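# Slide the paper roll onto the wooden holder's post

## Task

Thread the paper roll over the wooden holder's upright post so that it sits down on the holder's base, and then release it so no gripper is touching the roll.

## Robot and tools

ROBOT. Two arms, left_arm and right_arm, each ending in a parallel gripper. The fingers point along the gripper's own +z axis and open and close along its y axis. end_effector_position is the spot between the finger pads, roughly 1 cm short of the fingertips. A camera cable resting on the roll counts as that arm touching it.

FRAME. All positions and orientations use one scene frame. Its origin is at table-top height, halfway between the nominal arm bases. +z is up, +x points out over the table, and left_arm is on the +y side (this is unrelated to left or right in images). Real bases sit a little off nominal; a BASES line, if present, gives their true places. Reported hand positions and orientations can be wrong by a few centimetres, more when reaching far.

ROW FORMAT. Every command uses rows of 16 plain numbers covering both arms, even when one arm is idle: x, y, z, qw, qx, qy, qz, opening for left_arm, then the same eight for right_arm. x, y, z are an absolute target for end_effector_position in metres; qw, qx, qy, qz are an absolute target orientation (w first), both in the scene frame. Opening runs from -1 (closed) to +1 (fully open, 0.094 m) and is an absolute finger setting. To hold an arm still, resend its last reported pose plus the desired opening every time; to keep a gripper's orientation, reuse the same target quaternion rather than the drifted reported one.

TOOLS.
execute_actions(actions, cameras): actions is a list with at most one entry. Empty list: just read the state (pictures included). {"rows": [...], "steps": n}: up to 15 rows, n from 5 to 15 control steps of 1/30 s; one row per step, last row repeated. Each target must lie within 0.6 m of that arm's last reported position along each gripper axis, or the whole call is rejected and nothing moves. {"steps": n} with no rows waits up to 300 steps counted from the last result, including your reply time. Results are taken 5 steps before the action ends; those steps run afterward.
move(target, speed, blend, blocking, cameras): target is one row or a list of up to 15 rows of absolute poses, no distance limit. Straight-line paths, all arms finishing together, 0.5 s minimum, cut off at 10 s. speed in m/s, 0.002 to 2.9, default 0.25 (rotation up to twice that in rad/s), one value or one per target. blend in metres rounds corners at intermediate targets (default 0). blocking=false returns about 0.5 s after start while motion continues. Opening changes in the first target are sent at once; later ones on arrival when everything is at rest. Paths ignore obstacles and the other arm.
wait(seconds 0 to 10, cameras): lets time pass without new commands; returns early if a move ends.
stop(cameras): brakes a running move; fingers keep moving.
zoom_image(camera, region [x0,y0,x1,y1]): enlarges part of the latest image from cam_high, cam_left_wrist or cam_right_wrist; region in pixels, top-left origin, at most 504x504.
finished_scene(scene): ends the current scene with its number; irreversible. Only call once the roll sits on the base with both hands off it.

CAMERAS. cam_high (fixed, overhead-front), cam_left_wrist, cam_right_wrist, each 672x504. Calibration lines give K and T_world_to_cam mapping scene coordinates to camera coordinates; fixed cameras may have shifted slightly, wrist images can lag during motion.

RESULT LINES. Each arm reports end_effector_position, end_effector_quat_wxyz, Joint positions (last value is the finger opening in metres), Joint velocities ("within noise" means at rest), Joint torques (include gravity; joints 1 to 3 wrap at ±28 N m), grip_measured (finger opening on the -1..1 scale), and Hand target (pose being driven toward). A move adds a "move:" line: done (within 10 mm and 2 degrees), off_target, moving, held, or fault, plus limits such as paced (pose clipped) or held (steps withheld). Done does not prove contact or lack of it. MOTOR HOT appears near 75 °C; an OVER-TEMPERATURE FAULT folds that arm away permanently.

BEHAVIOUR. Commanded orientation is clipped to within 40 degrees of the current one each step. Friction and weight can leave the hand a centimetre or more off target in free air. Elbows never fully straighten. Avoid paths near an arm's own base or wrist near the waist axis; they can flip the shoulder posture. grip_measured tracks the command, not contact; with a firm grip it may read about 0.064 below the object's width. Close gently on the roll; to release, command an opening clearly above grip_measured.

AVOID. Dropping the roll, releasing it while it moves, knocking anything off the table, fast impacts, pressing far past contact, and bringing the two grippers or arms against each other (a hard contact between arms can fail the task). Prolonged loads or stretched arms heat motors. Objects may occasionally be nudged by outside pushes, so recheck positions.

Each tool is called after ">>>" as a command line: name --argument value for each argument, lists and objects as JSON in quotes; but a table of rows of numbers goes row by row, as --pt "numbers of a row", without its own name.

## Session

>>> execute_actions --actions '[]' --cameras '["all"]'

Scene clock: 0.00 s of 4400.00 s.
left_arm: end_effector_position=(+0.3990, +0.2155, +0.3339) grip_measured=+1.000 end_effector_quat_wxyz=(+0.613, -0.149, +0.751, -0.193) | right_arm: end_effector_position=(+0.2363, -0.1520, +0.2376) grip_measured=+1.000 end_effector_quat_wxyz=(+0.503, -0.064, +0.821, +0.263)
Joint positions: left_arm=[-0.192 0.968 0.891 -0.096 -0.063 -0.512 0.094] | right_arm=[0.621 0.795 0.631 -0.201 0.071 0.431 0.094]
Joint velocities: within noise
Joint torques (N m): no reading
Motor temperatures (°C): left_arm=[23 24 21 24 22 21 23] | right_arm=[23 23 23 22 22 23 24]
Heat: left arm: 24 °C; right arm: 24 °C.
Hand target: left_arm +0.3971, +0.2160, +0.3393; +0.618, -0.147, +0.748, -0.193 | right_arm +0.2363, -0.1523, +0.2440; +0.509, -0.063, +0.816, +0.265

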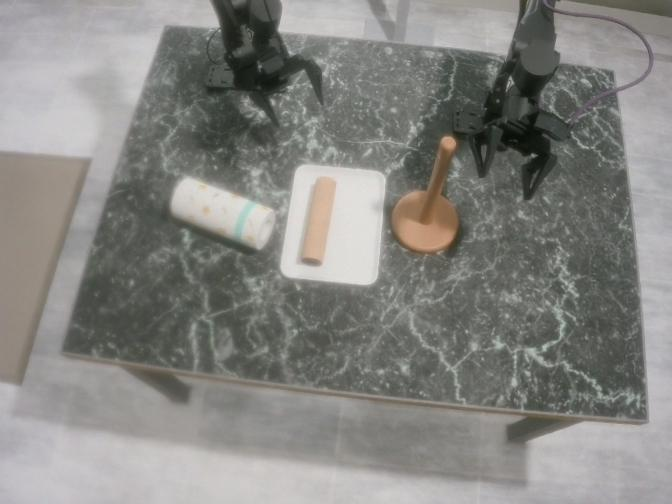

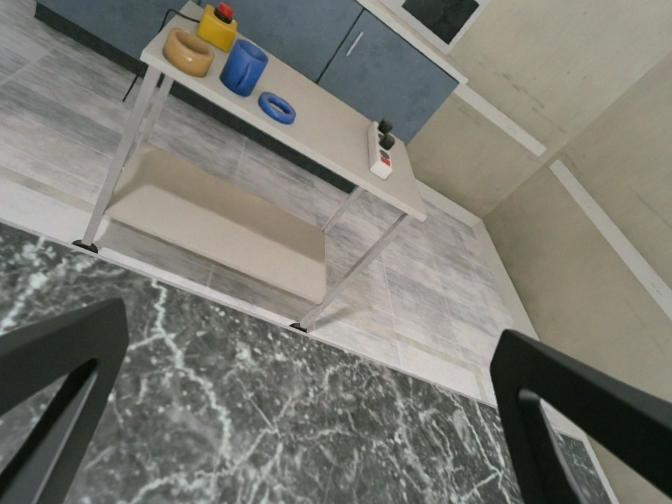

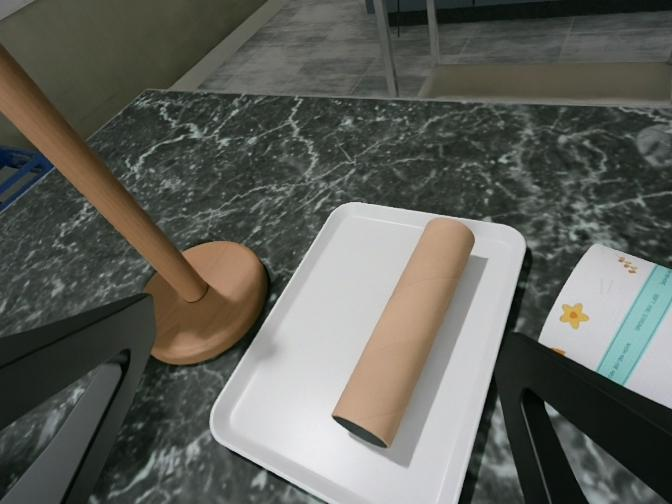

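>>> zoom_image --camera "cam_high" --region '[150, 160, 300, 272]'

>>> zoom_image --camera "cam_high" --region '[370, 130, 490, 260]'

>>> zoom_image --camera "cam_right_wrist" --region '[0, 0, 504, 504]'

Scaled by 3.360 from the camera's 672x504 image, which has a finer 960x720 frame.

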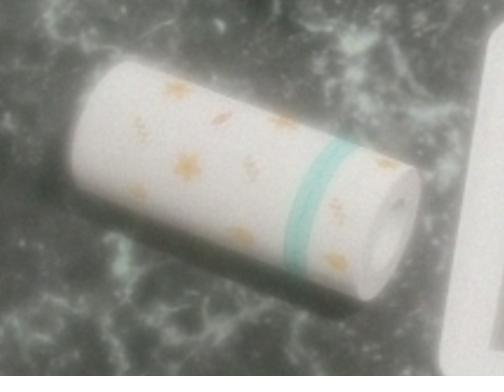

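Scaled by 3.877 from the camera's 672x504 image, which has a finer 960x720 frame.

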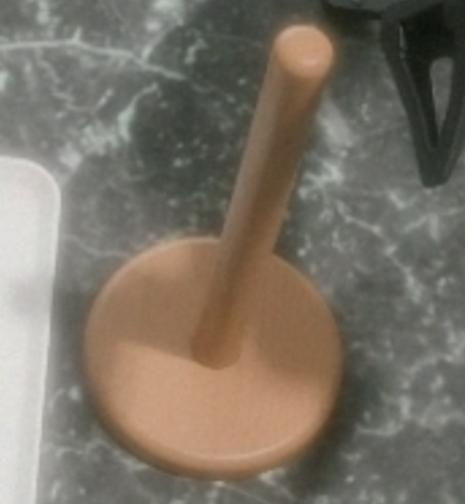

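Scaled by 1.000.

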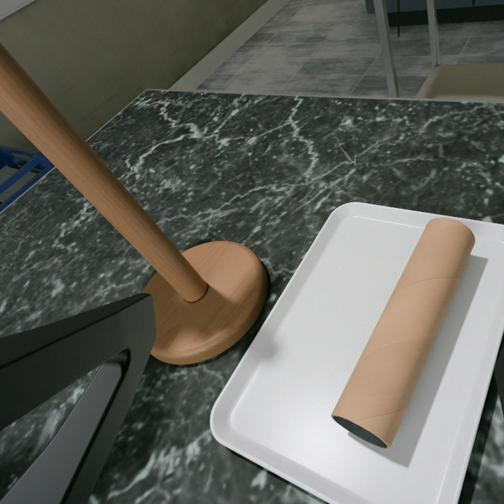

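>>> move --target '[0.3685, 0.4631, 0.339, 0.647, -0.392, 0.654, 0.028, 1.0, 0.370, -0.280, 0.20, 0.0, -0.6088, 0.7934, 0.0, 1.0]' --speed 0.6 --cameras '["cam_high", "cam_right_wrist"]'

Scene clock: 16.17 s of 4400.00 s.
left_arm: end_effector_position=(+0.3668, +0.4580, +0.3191) grip_measured=+1.000 end_effector_quat_wxyz=(+0.631, -0.394, +0.668, +0.023) | right_arm: end_effector_position=(+0.3669, -0.2819, +0.2008) grip_measured=+1.000 end_effector_quat_wxyz=(+0.055, -0.602, +0.796, -0.028)
Joint positions: left_arm=[0.471 1.038 0.891 -0.057 -0.078 -0.512 0.094] | right_arm=[0.106 2.003 2.124 -1.569 -0.008 -1.175 0.094]
Joint velocities: within noise
Joint torques (N m): left_arm=[0.49 -2.62 11.59 2.24 -0.13 -0.02] | right_arm=[0.54 -9.44 9.13 0.29 0.06 -0.02]
Motor temperatures (°C): left_arm=[23 24 22 28 22 21 23] | right_arm=[23 24 24 26 22 23 24]
Heat: left arm: 28 °C; right arm: 26 °C.
Hand target: left_arm +0.3677, +0.4625, +0.3387; +0.647, -0.392, +0.654, +0.028 | right_arm +0.3697, -0.2801, +0.1995; +0.050, -0.607, +0.792, -0.029
Off the commanded pose: left_arm 0.021 m, 2 deg | right_arm 0.004 m, 7 deg.
joint sent to its limit (right arm) — joint 4 (wrist pitch), lower limit.
Kept back: nothing.
move: off_target (left_arm, right_arm)
camera_calibration:
cam_right_wrist: T_world_to_cam=[[0.983869, -0.154075, 0.0909035, -0.423462], [-0.178456, -0.880766, 0.438639, -0.247121], [0.0124816, -0.447785, -0.894054, 0.152611], [0, 0, 0, 1]] pos_world=[0.370626, -0.214564, 0.283333]
Images, in order (width x height): cam_high 672x504, cam_right_wrist 672x504.

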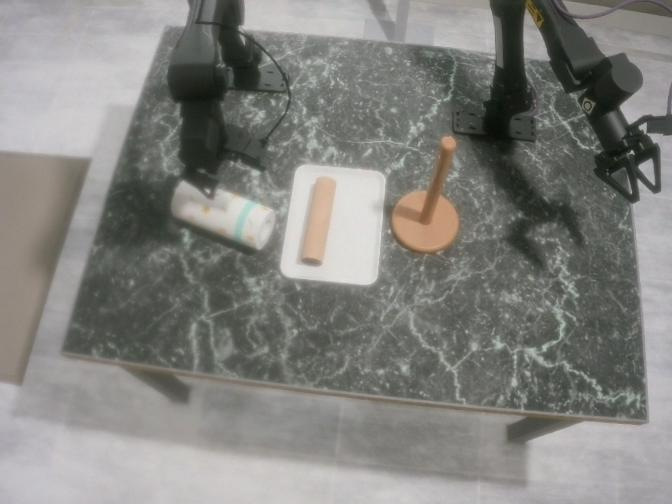

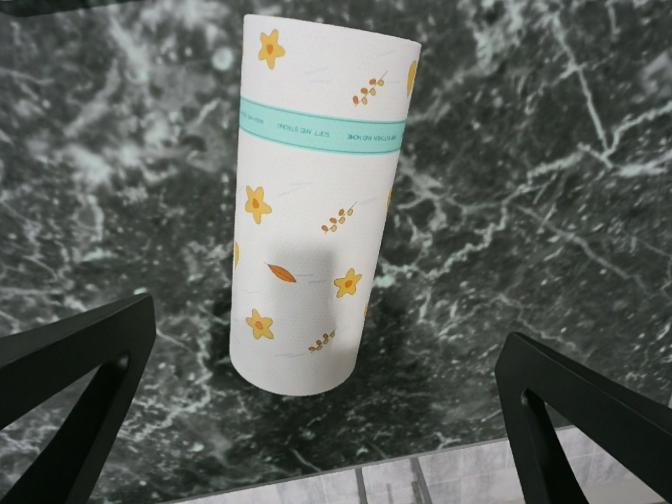

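>>> zoom_image --camera "cam_right_wrist" --region '[200, 0, 450, 250]'

>>> zoom_image --camera "cam_right_wrist" --region '[200, 200, 450, 450]'

>>> zoom_image --camera "cam_high" --region '[150, 140, 300, 260]'

Scaled by 2.016 from the camera's 672x504 image, which has a finer 960x720 frame.

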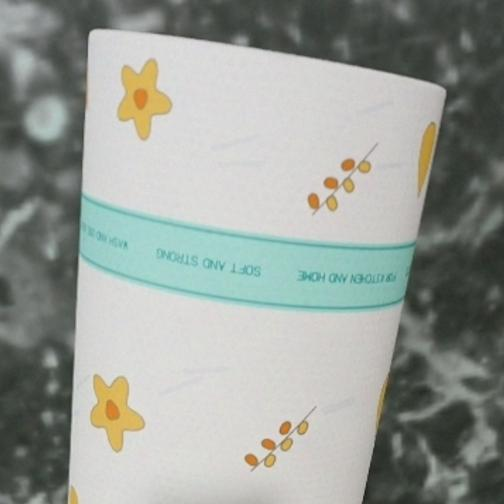

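Scaled by 2.016 from the camera's 672x504 image, which has a finer 960x720 frame.

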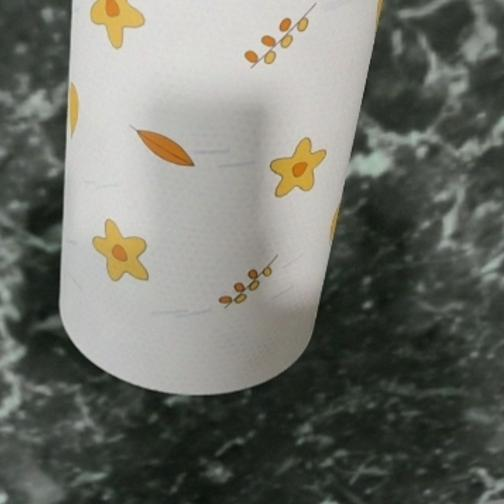

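Scaled by 3.360 from the camera's 672x504 image, which has a finer 960x720 frame.

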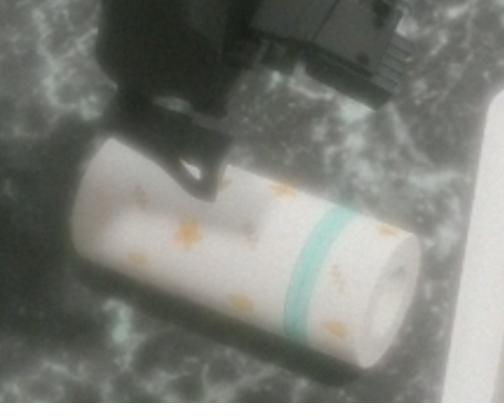

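>>> move --target '[0.3685, 0.4631, 0.339, 0.647, -0.392, 0.654, 0.028, 1.0, 0.371, -0.290, 0.125, 0.0, -0.5983, 0.8013, 0.0, 1.0]' --speed 0.3 --cameras '["cam_high", "cam_right_wrist"]'

Scene clock: 21.63 s of 4400.00 s.
left_arm: end_effector_position=(+0.3668, +0.4580, +0.3193) grip_measured=+1.000 end_effector_quat_wxyz=(+0.631, -0.393, +0.668, +0.023) | right_arm: end_effector_position=(+0.3699, -0.2870, +0.1336) grip_measured=+1.000 end_effector_quat_wxyz=(+0.008, -0.599, +0.801, -0.002)
Joint positions: left_arm=[0.471 1.038 0.891 -0.056 -0.078 -0.512 0.094] | right_arm=[0.094 2.065 1.947 -1.437 -0.004 -1.177 0.094]
Joint velocities: within noise
Joint torques (N m): left_arm=[0.4 -2.58 11.59 2.24 -0.12 -0.02] | right_arm=[-0.44 -10.78 5.57 0.32 0.05 -0.03]
Motor temperatures (°C): left_arm=[23 24 23 30 22 21 23] | right_arm=[23 24 24 25 22 23 24]
Heat: left arm: 30 °C; right arm: 25 °C.
Hand target: left_arm +0.3677, +0.4625, +0.3387; +0.647, -0.392, +0.654, +0.028 | right_arm +0.3708, -0.2900, +0.1250; +0.000, -0.598, +0.801, +0.000
Off the commanded pose: left_arm 0.020 m, 2 deg | right_arm 0.009 m, 1 deg.
Kept back: nothing.
move: off_target (left_arm)
camera_calibration:
cam_right_wrist: T_world_to_cam=[[0.986431, -0.163824, -0.0107242, -0.411326], [-0.139689, -0.871839, 0.469451, -0.237471], [-0.0862571, -0.461583, -0.882893, 0.121281], [0, 0, 0, 1]] pos_world=[0.383034, -0.218441, 0.214148]
Images, in order (width x height): cam_high 672x504, cam_right_wrist 672x504.

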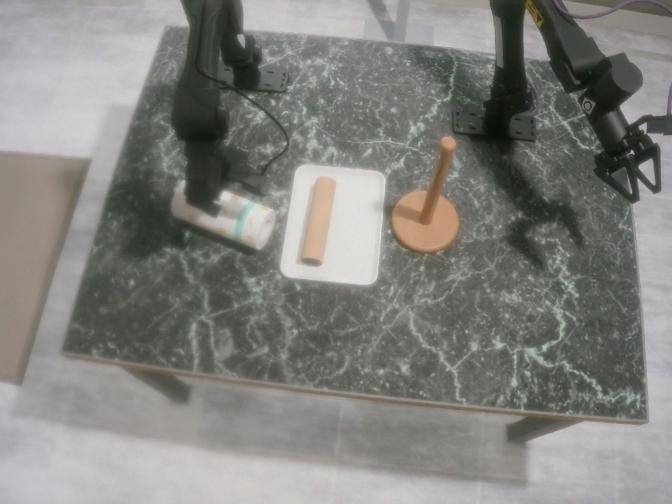

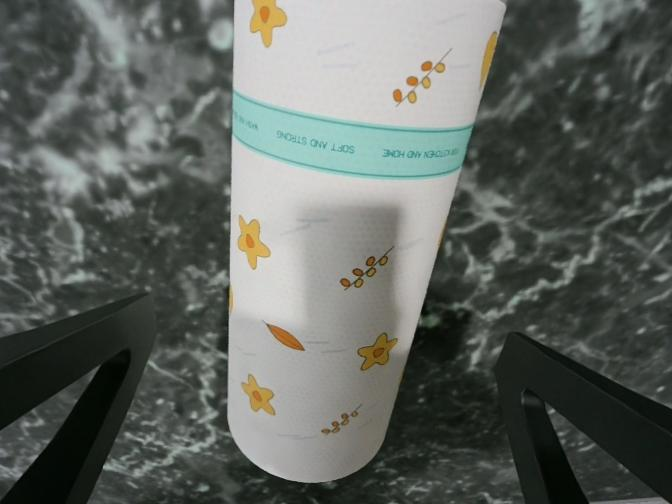

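>>> move --pt "0.3685 0.4631 0.339 0.647 -0.392 0.654 0.028 1.0 0.3715 -0.290 0.032 0.0 -0.5983 0.8013 0.0 1.0" --pt "0.3685 0.4631 0.339 0.647 -0.392 0.654 0.028 1.0 0.3715 -0.290 0.032 0.0 -0.5983 0.8013 0.0 0.66" --speed 0.2 --cameras '["cam_high", "cam_right_wrist"]'

Scene clock: 24.63 s of 4400.00 s.
left_arm: end_effector_position=(+0.3668, +0.4580, +0.3193) grip_measured=+1.000 end_effector_quat_wxyz=(+0.631, -0.393, +0.668, +0.023) | right_arm: end_effector_position=(+0.3741, -0.2871, +0.0437) grip_measured=+0.719 end_effector_quat_wxyz=(+0.011, -0.599, +0.801, -0.006)
Joint positions: left_arm=[0.471 1.038 0.891 -0.056 -0.078 -0.512 0.094] | right_arm=[0.094 2.091 1.629 -1.083 -0.001 -1.177 0.081]
Joint velocities: within noise
Joint torques (N m): left_arm=[0.49 -2.65 11.6 2.26 -0.12 -0.04] | right_arm=[-0.43 -10.51 5.33 0.37 -0.01 -0.03]
Motor temperatures (°C): left_arm=[23 24 23 30 22 21 23] | right_arm=[23 25 24 25 22 23 24]
Heat: left arm: 30 °C; right arm: 25 °C.
Hand target: left_arm +0.3677, +0.4625, +0.3387; +0.647, -0.392, +0.654, +0.028 | right_arm +0.3713, -0.2899, +0.0322; +0.000, -0.598, +0.801, +0.000
Off the commanded pose: left_arm 0.020 m, 2 deg | right_arm 0.012 m, 1 deg.
Kept back: nothing.
move: off_target (left_arm, right_arm); target 2's new opening was sent with right_arm's hand 0.012 m and 1 deg from that target
camera_calibration:
cam_right_wrist: T_world_to_cam=[[0.98648, -0.16388, -0.00111968, -0.41685], [-0.144142, -0.870877, 0.46989, -0.192873], [-0.0779807, -0.463375, -0.882724, 0.0385114], [0, 0, 0, 1]] pos_world=[0.386416, -0.218437, 0.124157]
Images, in order (width x height): cam_high 672x504, cam_right_wrist 672x504.

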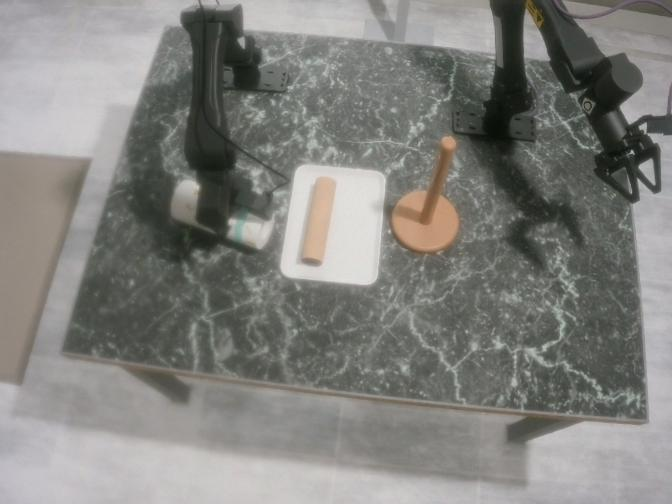

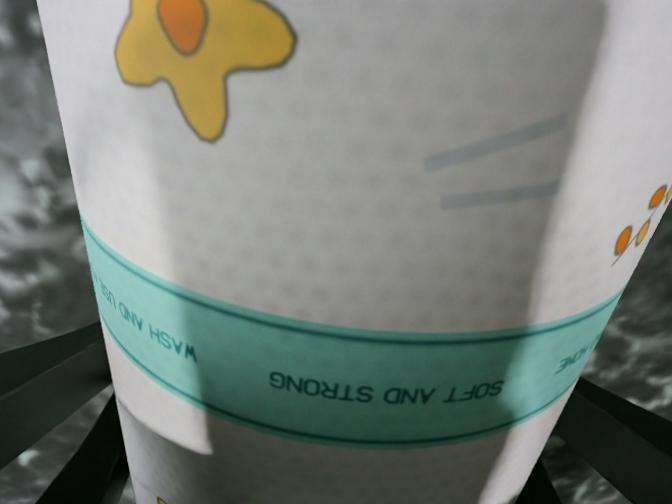

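>>> move --pt "0.3685 0.4631 0.339 0.647 -0.392 0.654 0.028 1.0 0.3715 -0.288 0.16 0.0 -0.5983 0.8013 0.0 0.66" --pt "0.3685 0.4631 0.339 0.647 -0.392 0.654 0.028 1.0 0.30 -0.08 0.42 0.3603 -0.4735 0.7727 0.2208 0.66" --pt "0.3685 0.4631 0.339 0.647 -0.392 0.654 0.028 1.0 0.3215 0.1295 0.465 0.6355 -0.31 0.6355 0.31 0.66" --speed '[0.25, 0.4, 0.4]' --blend '[0.04, 0.06, 0.0]' --cameras '["all"]'

Scene clock: 32.43 s of 4400.00 s.
left_arm: end_effector_position=(+0.3668, +0.4580, +0.3194) grip_measured=+1.000 end_effector_quat_wxyz=(+0.632, -0.393, +0.668, +0.023) | right_arm: end_effector_position=(+0.3247, +0.1329, +0.4501) grip_measured=+0.719 end_effector_quat_wxyz=(+0.621, -0.320, +0.647, +0.305)
Joint positions: left_arm=[0.471 1.038 0.891 -0.056 -0.078 -0.512 0.094] | right_arm=[0.91 1.872 1.997 -0.168 0.008 -0.003 0.081]
Joint velocities: within noise
Joint torques (N m): left_arm=[0.44 -2.65 11.58 2.25 -0.14 -0.03] | right_arm=[0.35 -13.04 7.2 2.26 0.14 0.07]
Motor temperatures (°C): left_arm=[23 24 24 32 22 21 23] | right_arm=[23 25 24 25 22 23 25]
Heat: left arm: 32 °C; right arm: 25 °C.
Hand target: left_arm +0.3677, +0.4625, +0.3387; +0.647, -0.392, +0.654, +0.028 | right_arm +0.3214, +0.1292, +0.4650; +0.635, -0.310, +0.636, +0.310
Off the commanded pose: left_arm 0.020 m, 2 deg | right_arm 0.016 m, 3 deg.
Kept back: nothing.
move: off_target (left_arm, right_arm)
camera_calibration:
cam_left_wrist: T_world_to_cam=[[0.519654, -0.634311, 0.572371, -0.0869479], [-0.240175, -0.751368, -0.614623, 0.653579], [0.819924, 0.181922, -0.542798, -0.107067], [0, 0, 0, 1]] pos_world=[0.289943, 0.455405, 0.393356]
cam_right_wrist: T_world_to_cam=[[0.804979, -0.580222, 0.123905, -0.240796], [-0.216242, -0.481395, -0.84941, 0.540269], [0.552493, 0.656964, -0.512981, 0.0680114], [0, 0, 0, 1]] pos_world=[0.273089, 0.0756872, 0.523635]

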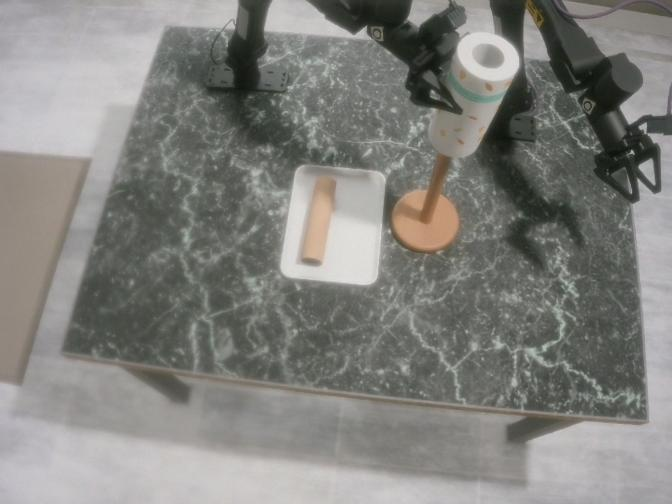

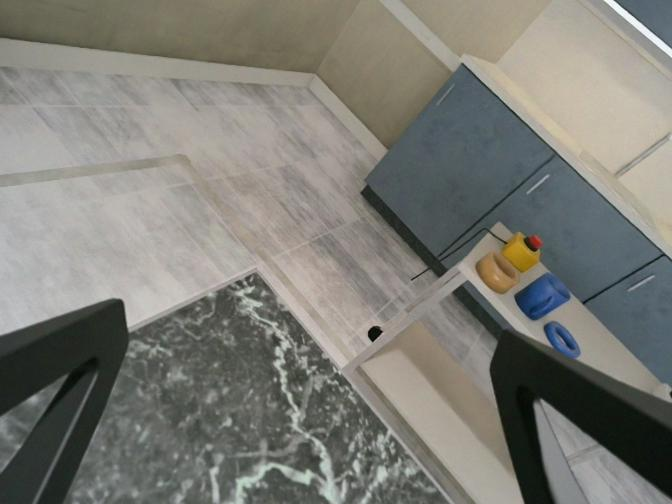

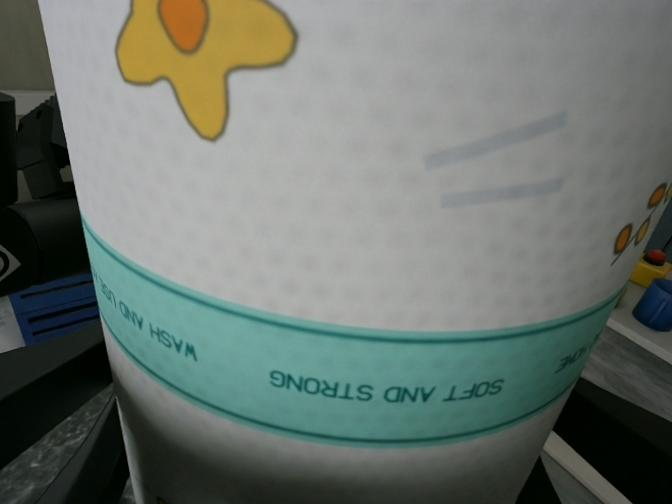

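>>> zoom_image --camera "cam_high" --region '[380, 20, 540, 140]'

>>> zoom_image --camera "cam_high" --region '[380, 110, 500, 260]'

Scaled by 3.150 from the camera's 672x504 image, which has a finer 960x720 frame.

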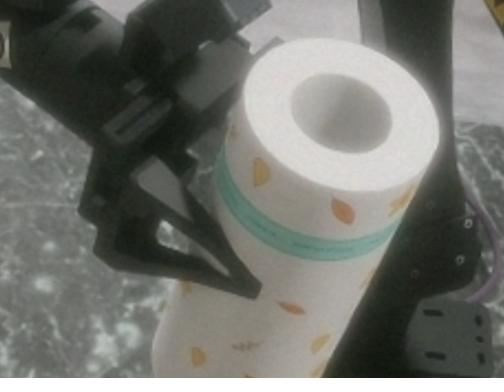

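Scaled by 3.360 from the camera's 672x504 image, which has a finer 960x720 frame.

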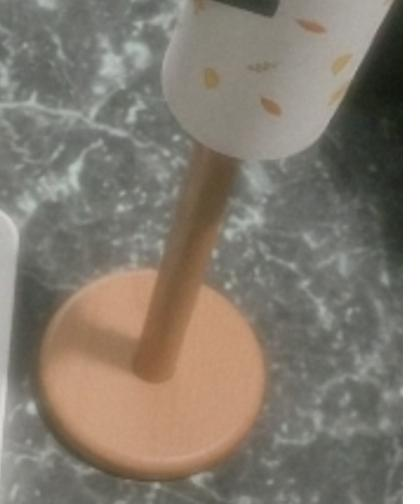

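>>> move --target '[0.3685, 0.4631, 0.339, 0.647, -0.392, 0.654, 0.028, 1.0, 0.3121, 0.116, 0.460, 0.6595, -0.2979, 0.6107, 0.3217, 0.66]' --speed 0.12 --cameras '["cam_high"]'

>>> zoom_image --camera "cam_high" --region '[380, 20, 540, 140]'

>>> zoom_image --camera "cam_high" --region '[400, 110, 500, 230]'

Scene clock: 37.30 s of 4400.00 s.
left_arm: end_effector_position=(+0.3668, +0.4580, +0.3194) grip_measured=+1.000 end_effector_quat_wxyz=(+0.632, -0.393, +0.668, +0.023) | right_arm: end_effector_position=(+0.3213, +0.1282, +0.4314) grip_measured=+0.719 end_effector_quat_wxyz=(+0.638, -0.311, +0.631, +0.313)
Joint positions: left_arm=[0.471 1.038 0.891 -0.056 -0.078 -0.512 0.094] | right_arm=[0.91 1.806 1.78 0.036 0.009 -0.003 0.081]
Joint velocities: within noise
Joint torques (N m): left_arm=[0.39 -2.69 11.59 2.26 -0.13 -0.04] | right_arm=[0.24 -15.77 6.91 2.22 0.12 0.05]
Motor temperatures (°C): left_arm=[23 24 24 32 22 21 23] | right_arm=[23 26 24 26 22 23 25]
Heat: left arm: 32 °C; right arm: 26 °C.
Hand target: left_arm +0.3677, +0.4625, +0.3387; +0.647, -0.392, +0.654, +0.028 | right_arm +0.3123, +0.1160, +0.4598; +0.659, -0.298, +0.611, +0.322
Off the commanded pose: left_arm 0.020 m, 2 deg | right_arm 0.032 m, 4 deg.
Kept back: nothing.
move: off_target (left_arm, right_arm)
Images, in order (width x height): cam_high 672x504.

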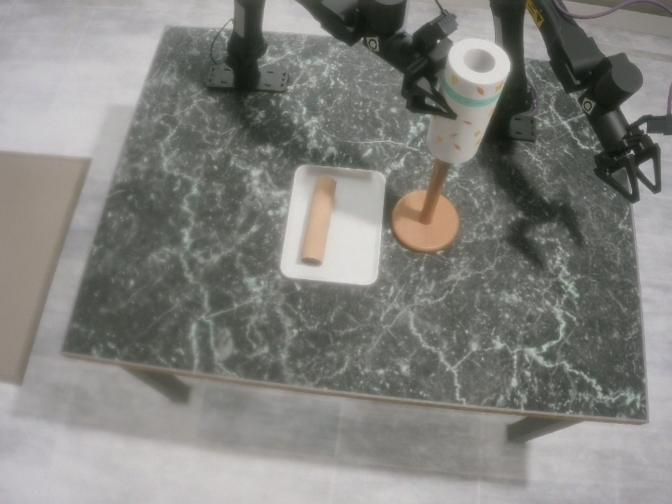

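Scaled by 3.150 from the camera's 672x504 image, which has a finer 960x720 frame.

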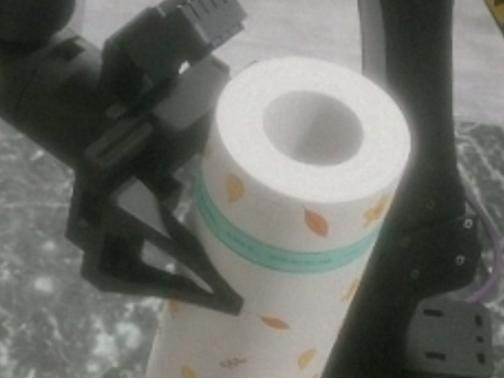

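Scaled by 4.200 from the camera's 672x504 image, which has a finer 960x720 frame.

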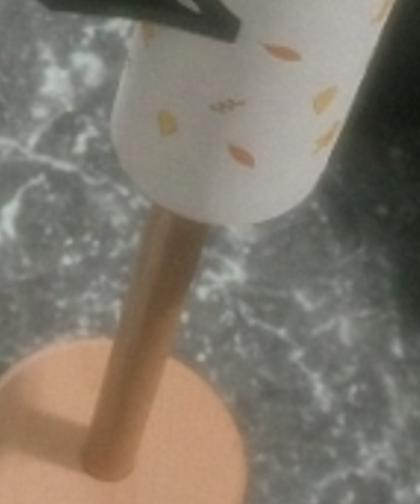

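>>> move --pt "0.3685 0.4631 0.339 0.647 -0.392 0.654 0.028 1.0 0.3075 0.1070 0.464 0.6669 -0.2939 0.6026 0.3253 0.66" --pt "0.3685 0.4631 0.339 0.647 -0.392 0.654 0.028 1.0 0.3075 0.1070 0.440 0.6669 -0.2939 0.6026 0.3253 0.66" --speed '[0.12, 0.06]' --cameras '["cam_high"]'

>>> zoom_image --camera "cam_high" --region '[380, 20, 540, 140]'

>>> zoom_image --camera "cam_high" --region '[400, 110, 500, 230]'

Scene clock: 40.30 s of 4400.00 s.
left_arm: end_effector_position=(+0.3668, +0.4580, +0.3194) grip_measured=+1.000 end_effector_quat_wxyz=(+0.632, -0.393, +0.668, +0.023) | right_arm: end_effector_position=(+0.3159, +0.1211, +0.4106) grip_measured=+0.719 end_effector_quat_wxyz=(+0.645, -0.308, +0.624, +0.316)
Joint positions: left_arm=[0.471 1.038 0.891 -0.056 -0.078 -0.512 0.094] | right_arm=[0.91 1.754 1.612 0.174 0.009 -0.003 0.081]
Joint velocities: within noise
Joint torques (N m): left_arm=[0.47 -2.61 11.58 2.25 -0.13 -0.02] | right_arm=[-0.1 -15.88 6.72 2.24 0.04 0.05]
Motor temperatures (°C): left_arm=[23 24 24 33 22 21 23] | right_arm=[23 26 24 27 22 23 25]
Heat: left arm: 33 °C; right arm: 27 °C.
Hand target: left_arm +0.3677, +0.4625, +0.3387; +0.647, -0.392, +0.654, +0.028 | right_arm +0.3078, +0.1073, +0.4396; +0.667, -0.294, +0.603, +0.325
Off the commanded pose: left_arm 0.020 m, 2 deg | right_arm 0.034 m, 4 deg.
Kept back: nothing.
move: off_target (left_arm, right_arm)
Images, in order (width x height): cam_high 672x504.

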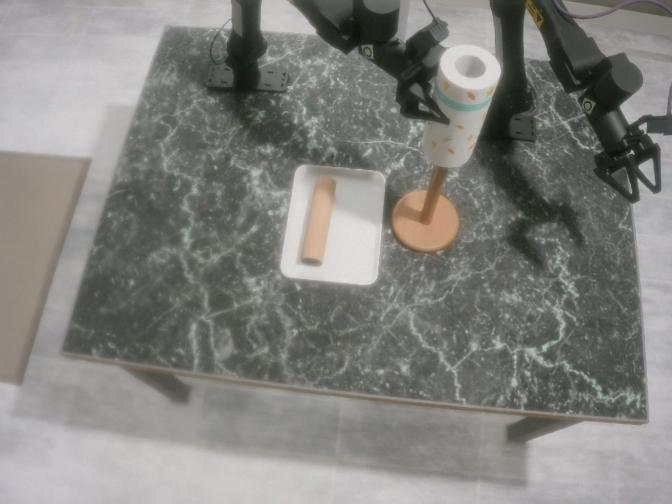

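Scaled by 3.150 from the camera's 672x504 image, which has a finer 960x720 frame.

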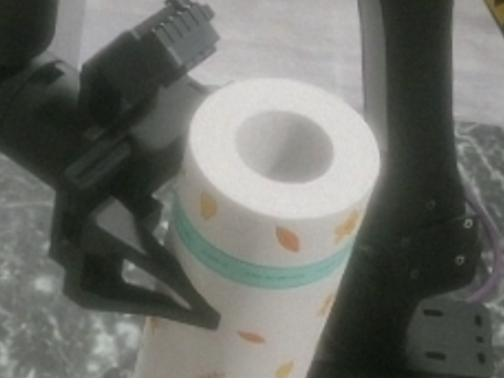

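Scaled by 4.200 from the camera's 672x504 image, which has a finer 960x720 frame.

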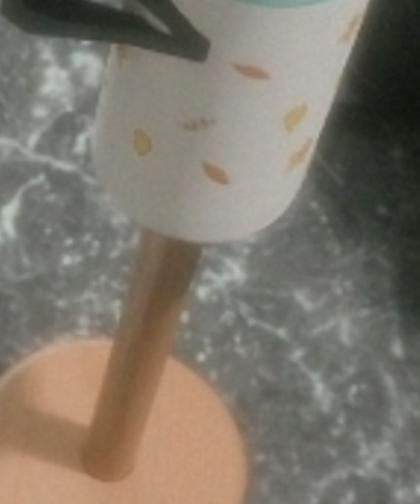

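>>> move --target '[0.3685, 0.4631, 0.339, 0.647, -0.392, 0.654, 0.028, 1.0, 0.3124, 0.1133, 0.300, 0.6669, -0.2939, 0.6026, 0.3253, 0.66]' --speed 0.15 --cameras '["cam_high"]'

>>> zoom_image --camera "cam_high" --region '[380, 50, 520, 250]'

Scene clock: 43.33 s of 4400.00 s.
left_arm: end_effector_position=(+0.3668, +0.4580, +0.3194) grip_measured=+1.000 end_effector_quat_wxyz=(+0.632, -0.393, +0.668, +0.023) | right_arm: end_effector_position=(+0.3106, +0.1133, +0.3059) grip_measured=+0.719 end_effector_quat_wxyz=(+0.663, -0.298, +0.605, +0.325)
Joint positions: left_arm=[0.471 1.038 0.891 -0.056 -0.078 -0.512 0.094] | right_arm=[0.91 1.786 1.166 0.711 0.01 -0.003 0.081]
Joint velocities: within noise
Joint torques (N m): left_arm=[0.44 -2.63 11.66 2.26 -0.12 -0.03] | right_arm=[-0.09 -9.36 6.23 2.34 0.05 0.05]
Motor temperatures (°C): left_arm=[23 24 24 33 22 21 23] | right_arm=[23 26 24 27 22 23 25]
Heat: left arm: 33 °C; right arm: 27 °C.
Hand target: left_arm +0.3677, +0.4625, +0.3387; +0.647, -0.392, +0.654, +0.028 | right_arm +0.3123, +0.1132, +0.3000; +0.667, -0.294, +0.603, +0.325
Off the commanded pose: left_arm 0.020 m, 2 deg | right_arm 0.006 m, 1 deg.
Kept back: nothing.
move: off_target (left_arm)
Images, in order (width x height): cam_high 672x504.

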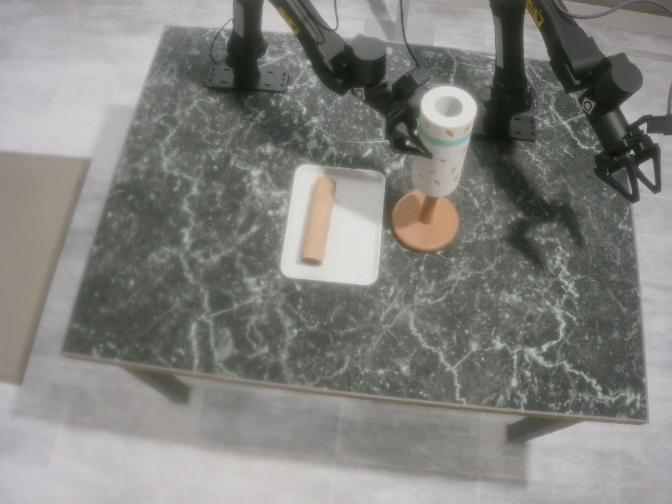

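Scaled by 2.520 from the camera's 672x504 image, which has a finer 960x720 frame.

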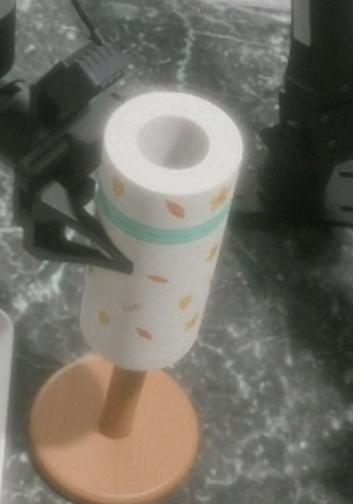

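>>> move --pt "0.3685 0.4631 0.339 0.647 -0.392 0.654 0.028 1.0 0.3175 0.1225 0.290 0.6493 -0.3032 0.6215 0.3167 0.66" --pt "0.3685 0.4631 0.339 0.647 -0.392 0.654 0.028 1.0 0.3175 0.1225 0.200 0.6493 -0.3032 0.6215 0.3167 0.66" --speed '[0.1, 0.15]' --cameras '["cam_high"]'

>>> zoom_image --camera "cam_high" --region '[380, 50, 520, 250]'

Scene clock: 46.50 s of 4400.00 s.
left_arm: end_effector_position=(+0.3668, +0.4580, +0.3194) grip_measured=+1.000 end_effector_quat_wxyz=(+0.632, -0.393, +0.668, +0.023) | right_arm: end_effector_position=(+0.3180, +0.1222, +0.2064) grip_measured=+0.719 end_effector_quat_wxyz=(+0.648, -0.305, +0.622, +0.316)
Joint positions: left_arm=[0.471 1.038 0.891 -0.056 -0.078 -0.512 0.094] | right_arm=[0.91 1.995 1.053 0.981 0.013 -0.003 0.081]
Joint velocities: within noise
Joint torques (N m): left_arm=[0.49 -2.63 11.59 2.26 -0.13 -0.03] | right_arm=[0.27 -10.29 5.85 2.25 0.03 0.05]
Motor temperatures (°C): left_arm=[23 24 24 33 22 21 23] | right_arm=[23 26 24 28 22 23 25]
Heat: left arm: 33 °C; right arm: 28 °C.
Hand target: left_arm +0.3677, +0.4625, +0.3387; +0.647, -0.392, +0.654, +0.028 | right_arm +0.3174, +0.1225, +0.2002; +0.649, -0.303, +0.622, +0.317
Off the commanded pose: left_arm 0.020 m, 2 deg | right_arm 0.006 m, 0 deg.
Kept back: nothing.
move: off_target (left_arm)
Images, in order (width x height): cam_high 672x504.

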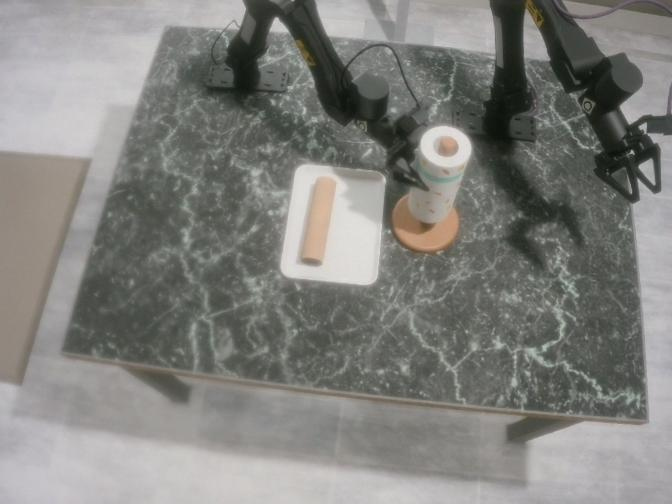

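Scaled by 2.520 from the camera's 672x504 image, which has a finer 960x720 frame.

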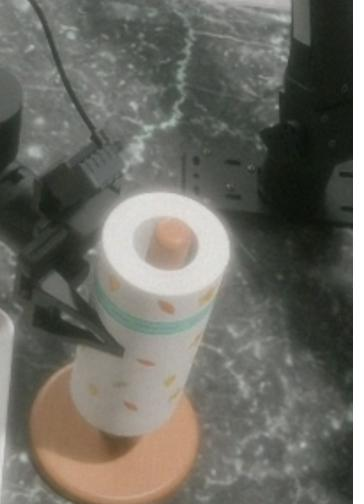

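>>> move --pt "0.3685 0.4631 0.339 0.647 -0.392 0.654 0.028 1.0 0.3175 0.1225 0.160 0.6493 -0.3032 0.6215 0.3167 0.66" --pt "0.3685 0.4631 0.339 0.647 -0.392 0.654 0.028 1.0 0.3175 0.1225 0.141 0.6493 -0.3032 0.6215 0.3167 0.66" --speed '[0.12, 0.04]' --cameras '["cam_high"]'

>>> zoom_image --camera "cam_high" --region '[380, 100, 500, 260]'

Scene clock: 49.07 s of 4400.00 s.
left_arm: end_effector_position=(+0.3668, +0.4580, +0.3194) grip_measured=+1.000 end_effector_quat_wxyz=(+0.632, -0.393, +0.668, +0.023) | right_arm: end_effector_position=(+0.3193, +0.1238, +0.1523) grip_measured=+0.719 end_effector_quat_wxyz=(+0.651, -0.304, +0.619, +0.317)
Joint positions: left_arm=[0.471 1.038 0.891 -0.056 -0.078 -0.512 0.094] | right_arm=[0.91 2.161 1.02 1.19 0.013 -0.003 0.081]
Joint velocities: within noise
Joint torques (N m): left_arm=[0.47 -2.67 11.66 2.25 -0.13 -0.03] | right_arm=[0.28 -10.36 4.48 2.27 0.03 0.04]
Motor temperatures (°C): left_arm=[23 24 24 33 22 21 23] | right_arm=[23 26 24 28 22 23 25]
Heat: left arm: 33 °C; right arm: 28 °C.
Hand target: left_arm +0.3677, +0.4625, +0.3387; +0.647, -0.392, +0.654, +0.028 | right_arm +0.3174, +0.1224, +0.1412; +0.649, -0.303, +0.622, +0.317
Off the commanded pose: left_arm 0.020 m, 2 deg | right_arm 0.012 m, 0 deg.
Kept back: nothing.
move: off_target (left_arm, right_arm)
Images, in order (width x height): cam_high 672x504.

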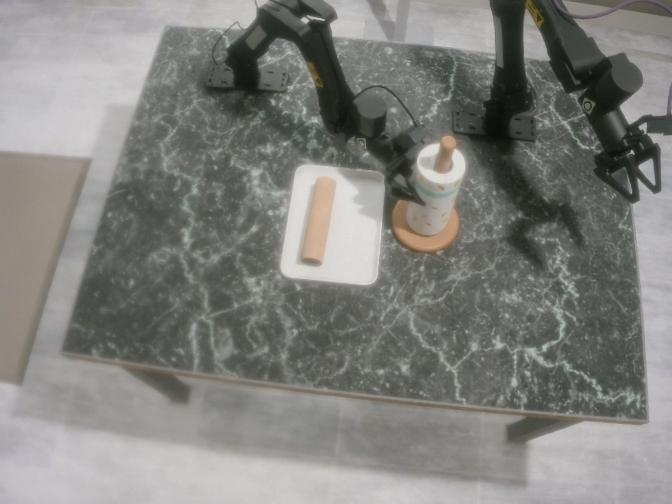

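Scaled by 3.150 from the camera's 672x504 image, which has a finer 960x720 frame.

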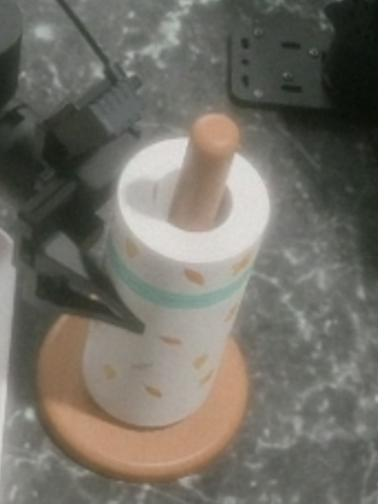

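>>> move --pt "0.3685 0.4631 0.339 0.647 -0.392 0.654 0.028 1.0 0.3170 0.1215 0.130 0.6493 -0.3032 0.6215 0.3167 0.66" --pt "0.3685 0.4631 0.339 0.647 -0.392 0.654 0.028 1.0 0.3170 0.1215 0.130 0.6493 -0.3032 0.6215 0.3167 1.0" --pt "0.3685 0.4631 0.339 0.647 -0.392 0.654 0.028 1.0 0.2497 0.0351 0.148 0.6493 -0.3032 0.6215 0.3167 1.0" --speed '[0.04, 0.1, 0.2]' --cameras '["cam_high", "cam_right_wrist"]'

>>> zoom_image --camera "cam_high" --region '[380, 100, 500, 260]'

Scene clock: 52.47 s of 4400.00 s.
left_arm: end_effector_position=(+0.3668, +0.4580, +0.3194) grip_measured=+1.000 end_effector_quat_wxyz=(+0.632, -0.393, +0.668, +0.023) | right_arm: end_effector_position=(+0.2539, +0.0375, +0.1335) grip_measured=+0.998 end_effector_quat_wxyz=(+0.638, -0.310, +0.632, +0.311)
Joint positions: left_arm=[0.471 1.038 0.891 -0.056 -0.078 -0.512 0.094] | right_arm=[0.91 1.947 0.535 1.419 0.013 -0.003 0.094]
Joint velocities: within noise
Joint torques (N m): left_arm=[0.42 -2.61 11.6 2.28 -0.12 -0.02] | right_arm=[0.65 -12.34 3.06 2.12 0.11 0.06]
Motor temperatures (°C): left_arm=[23 24 25 34 22 21 23] | right_arm=[23 26 24 29 22 23 25]
Heat: left arm: 34 °C; right arm: 29 °C.
Hand target: left_arm +0.3677, +0.4625, +0.3387; +0.647, -0.392, +0.654, +0.028 | right_arm +0.2499, +0.0353, +0.1477; +0.649, -0.303, +0.621, +0.317
Off the commanded pose: left_arm 0.020 m, 2 deg | right_arm 0.015 m, 2 deg.
Kept back: nothing.
move: off_target (left_arm, right_arm); target 2's new opening was sent with right_arm's hand 0.016 m and 1 deg from that target
camera_calibration:
cam_right_wrist: T_world_to_cam=[[0.797863, -0.589749, 0.124941, -0.197932], [-0.192597, -0.445763, -0.874186, 0.206107], [0.571245, 0.673418, -0.469242, -0.00376833], [0, 0, 0, 1]] pos_world=[0.199771, -0.0223179, 0.203137]
Images, in order (width x height): cam_high 672x504, cam_right_wrist 672x504.

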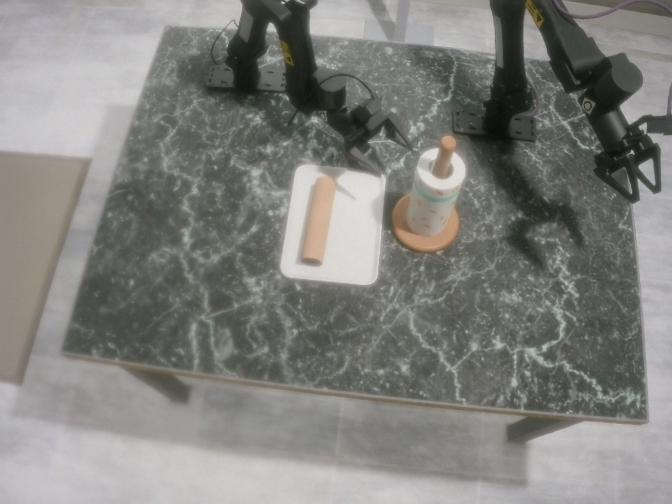

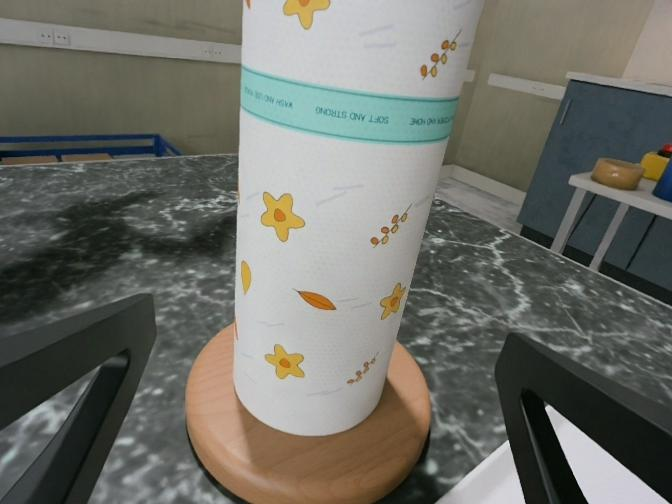

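Scaled by 3.150 from the camera's 672x504 image, which has a finer 960x720 frame.

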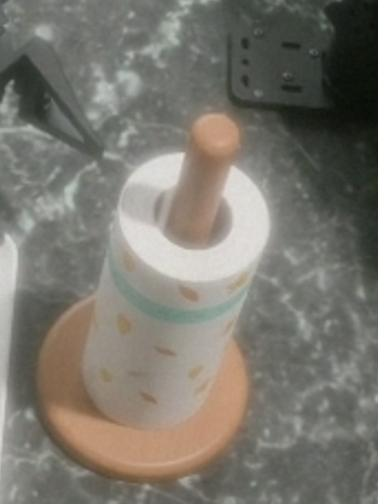

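>>> finished_scene --scene 1

The scene is finished: the task was done.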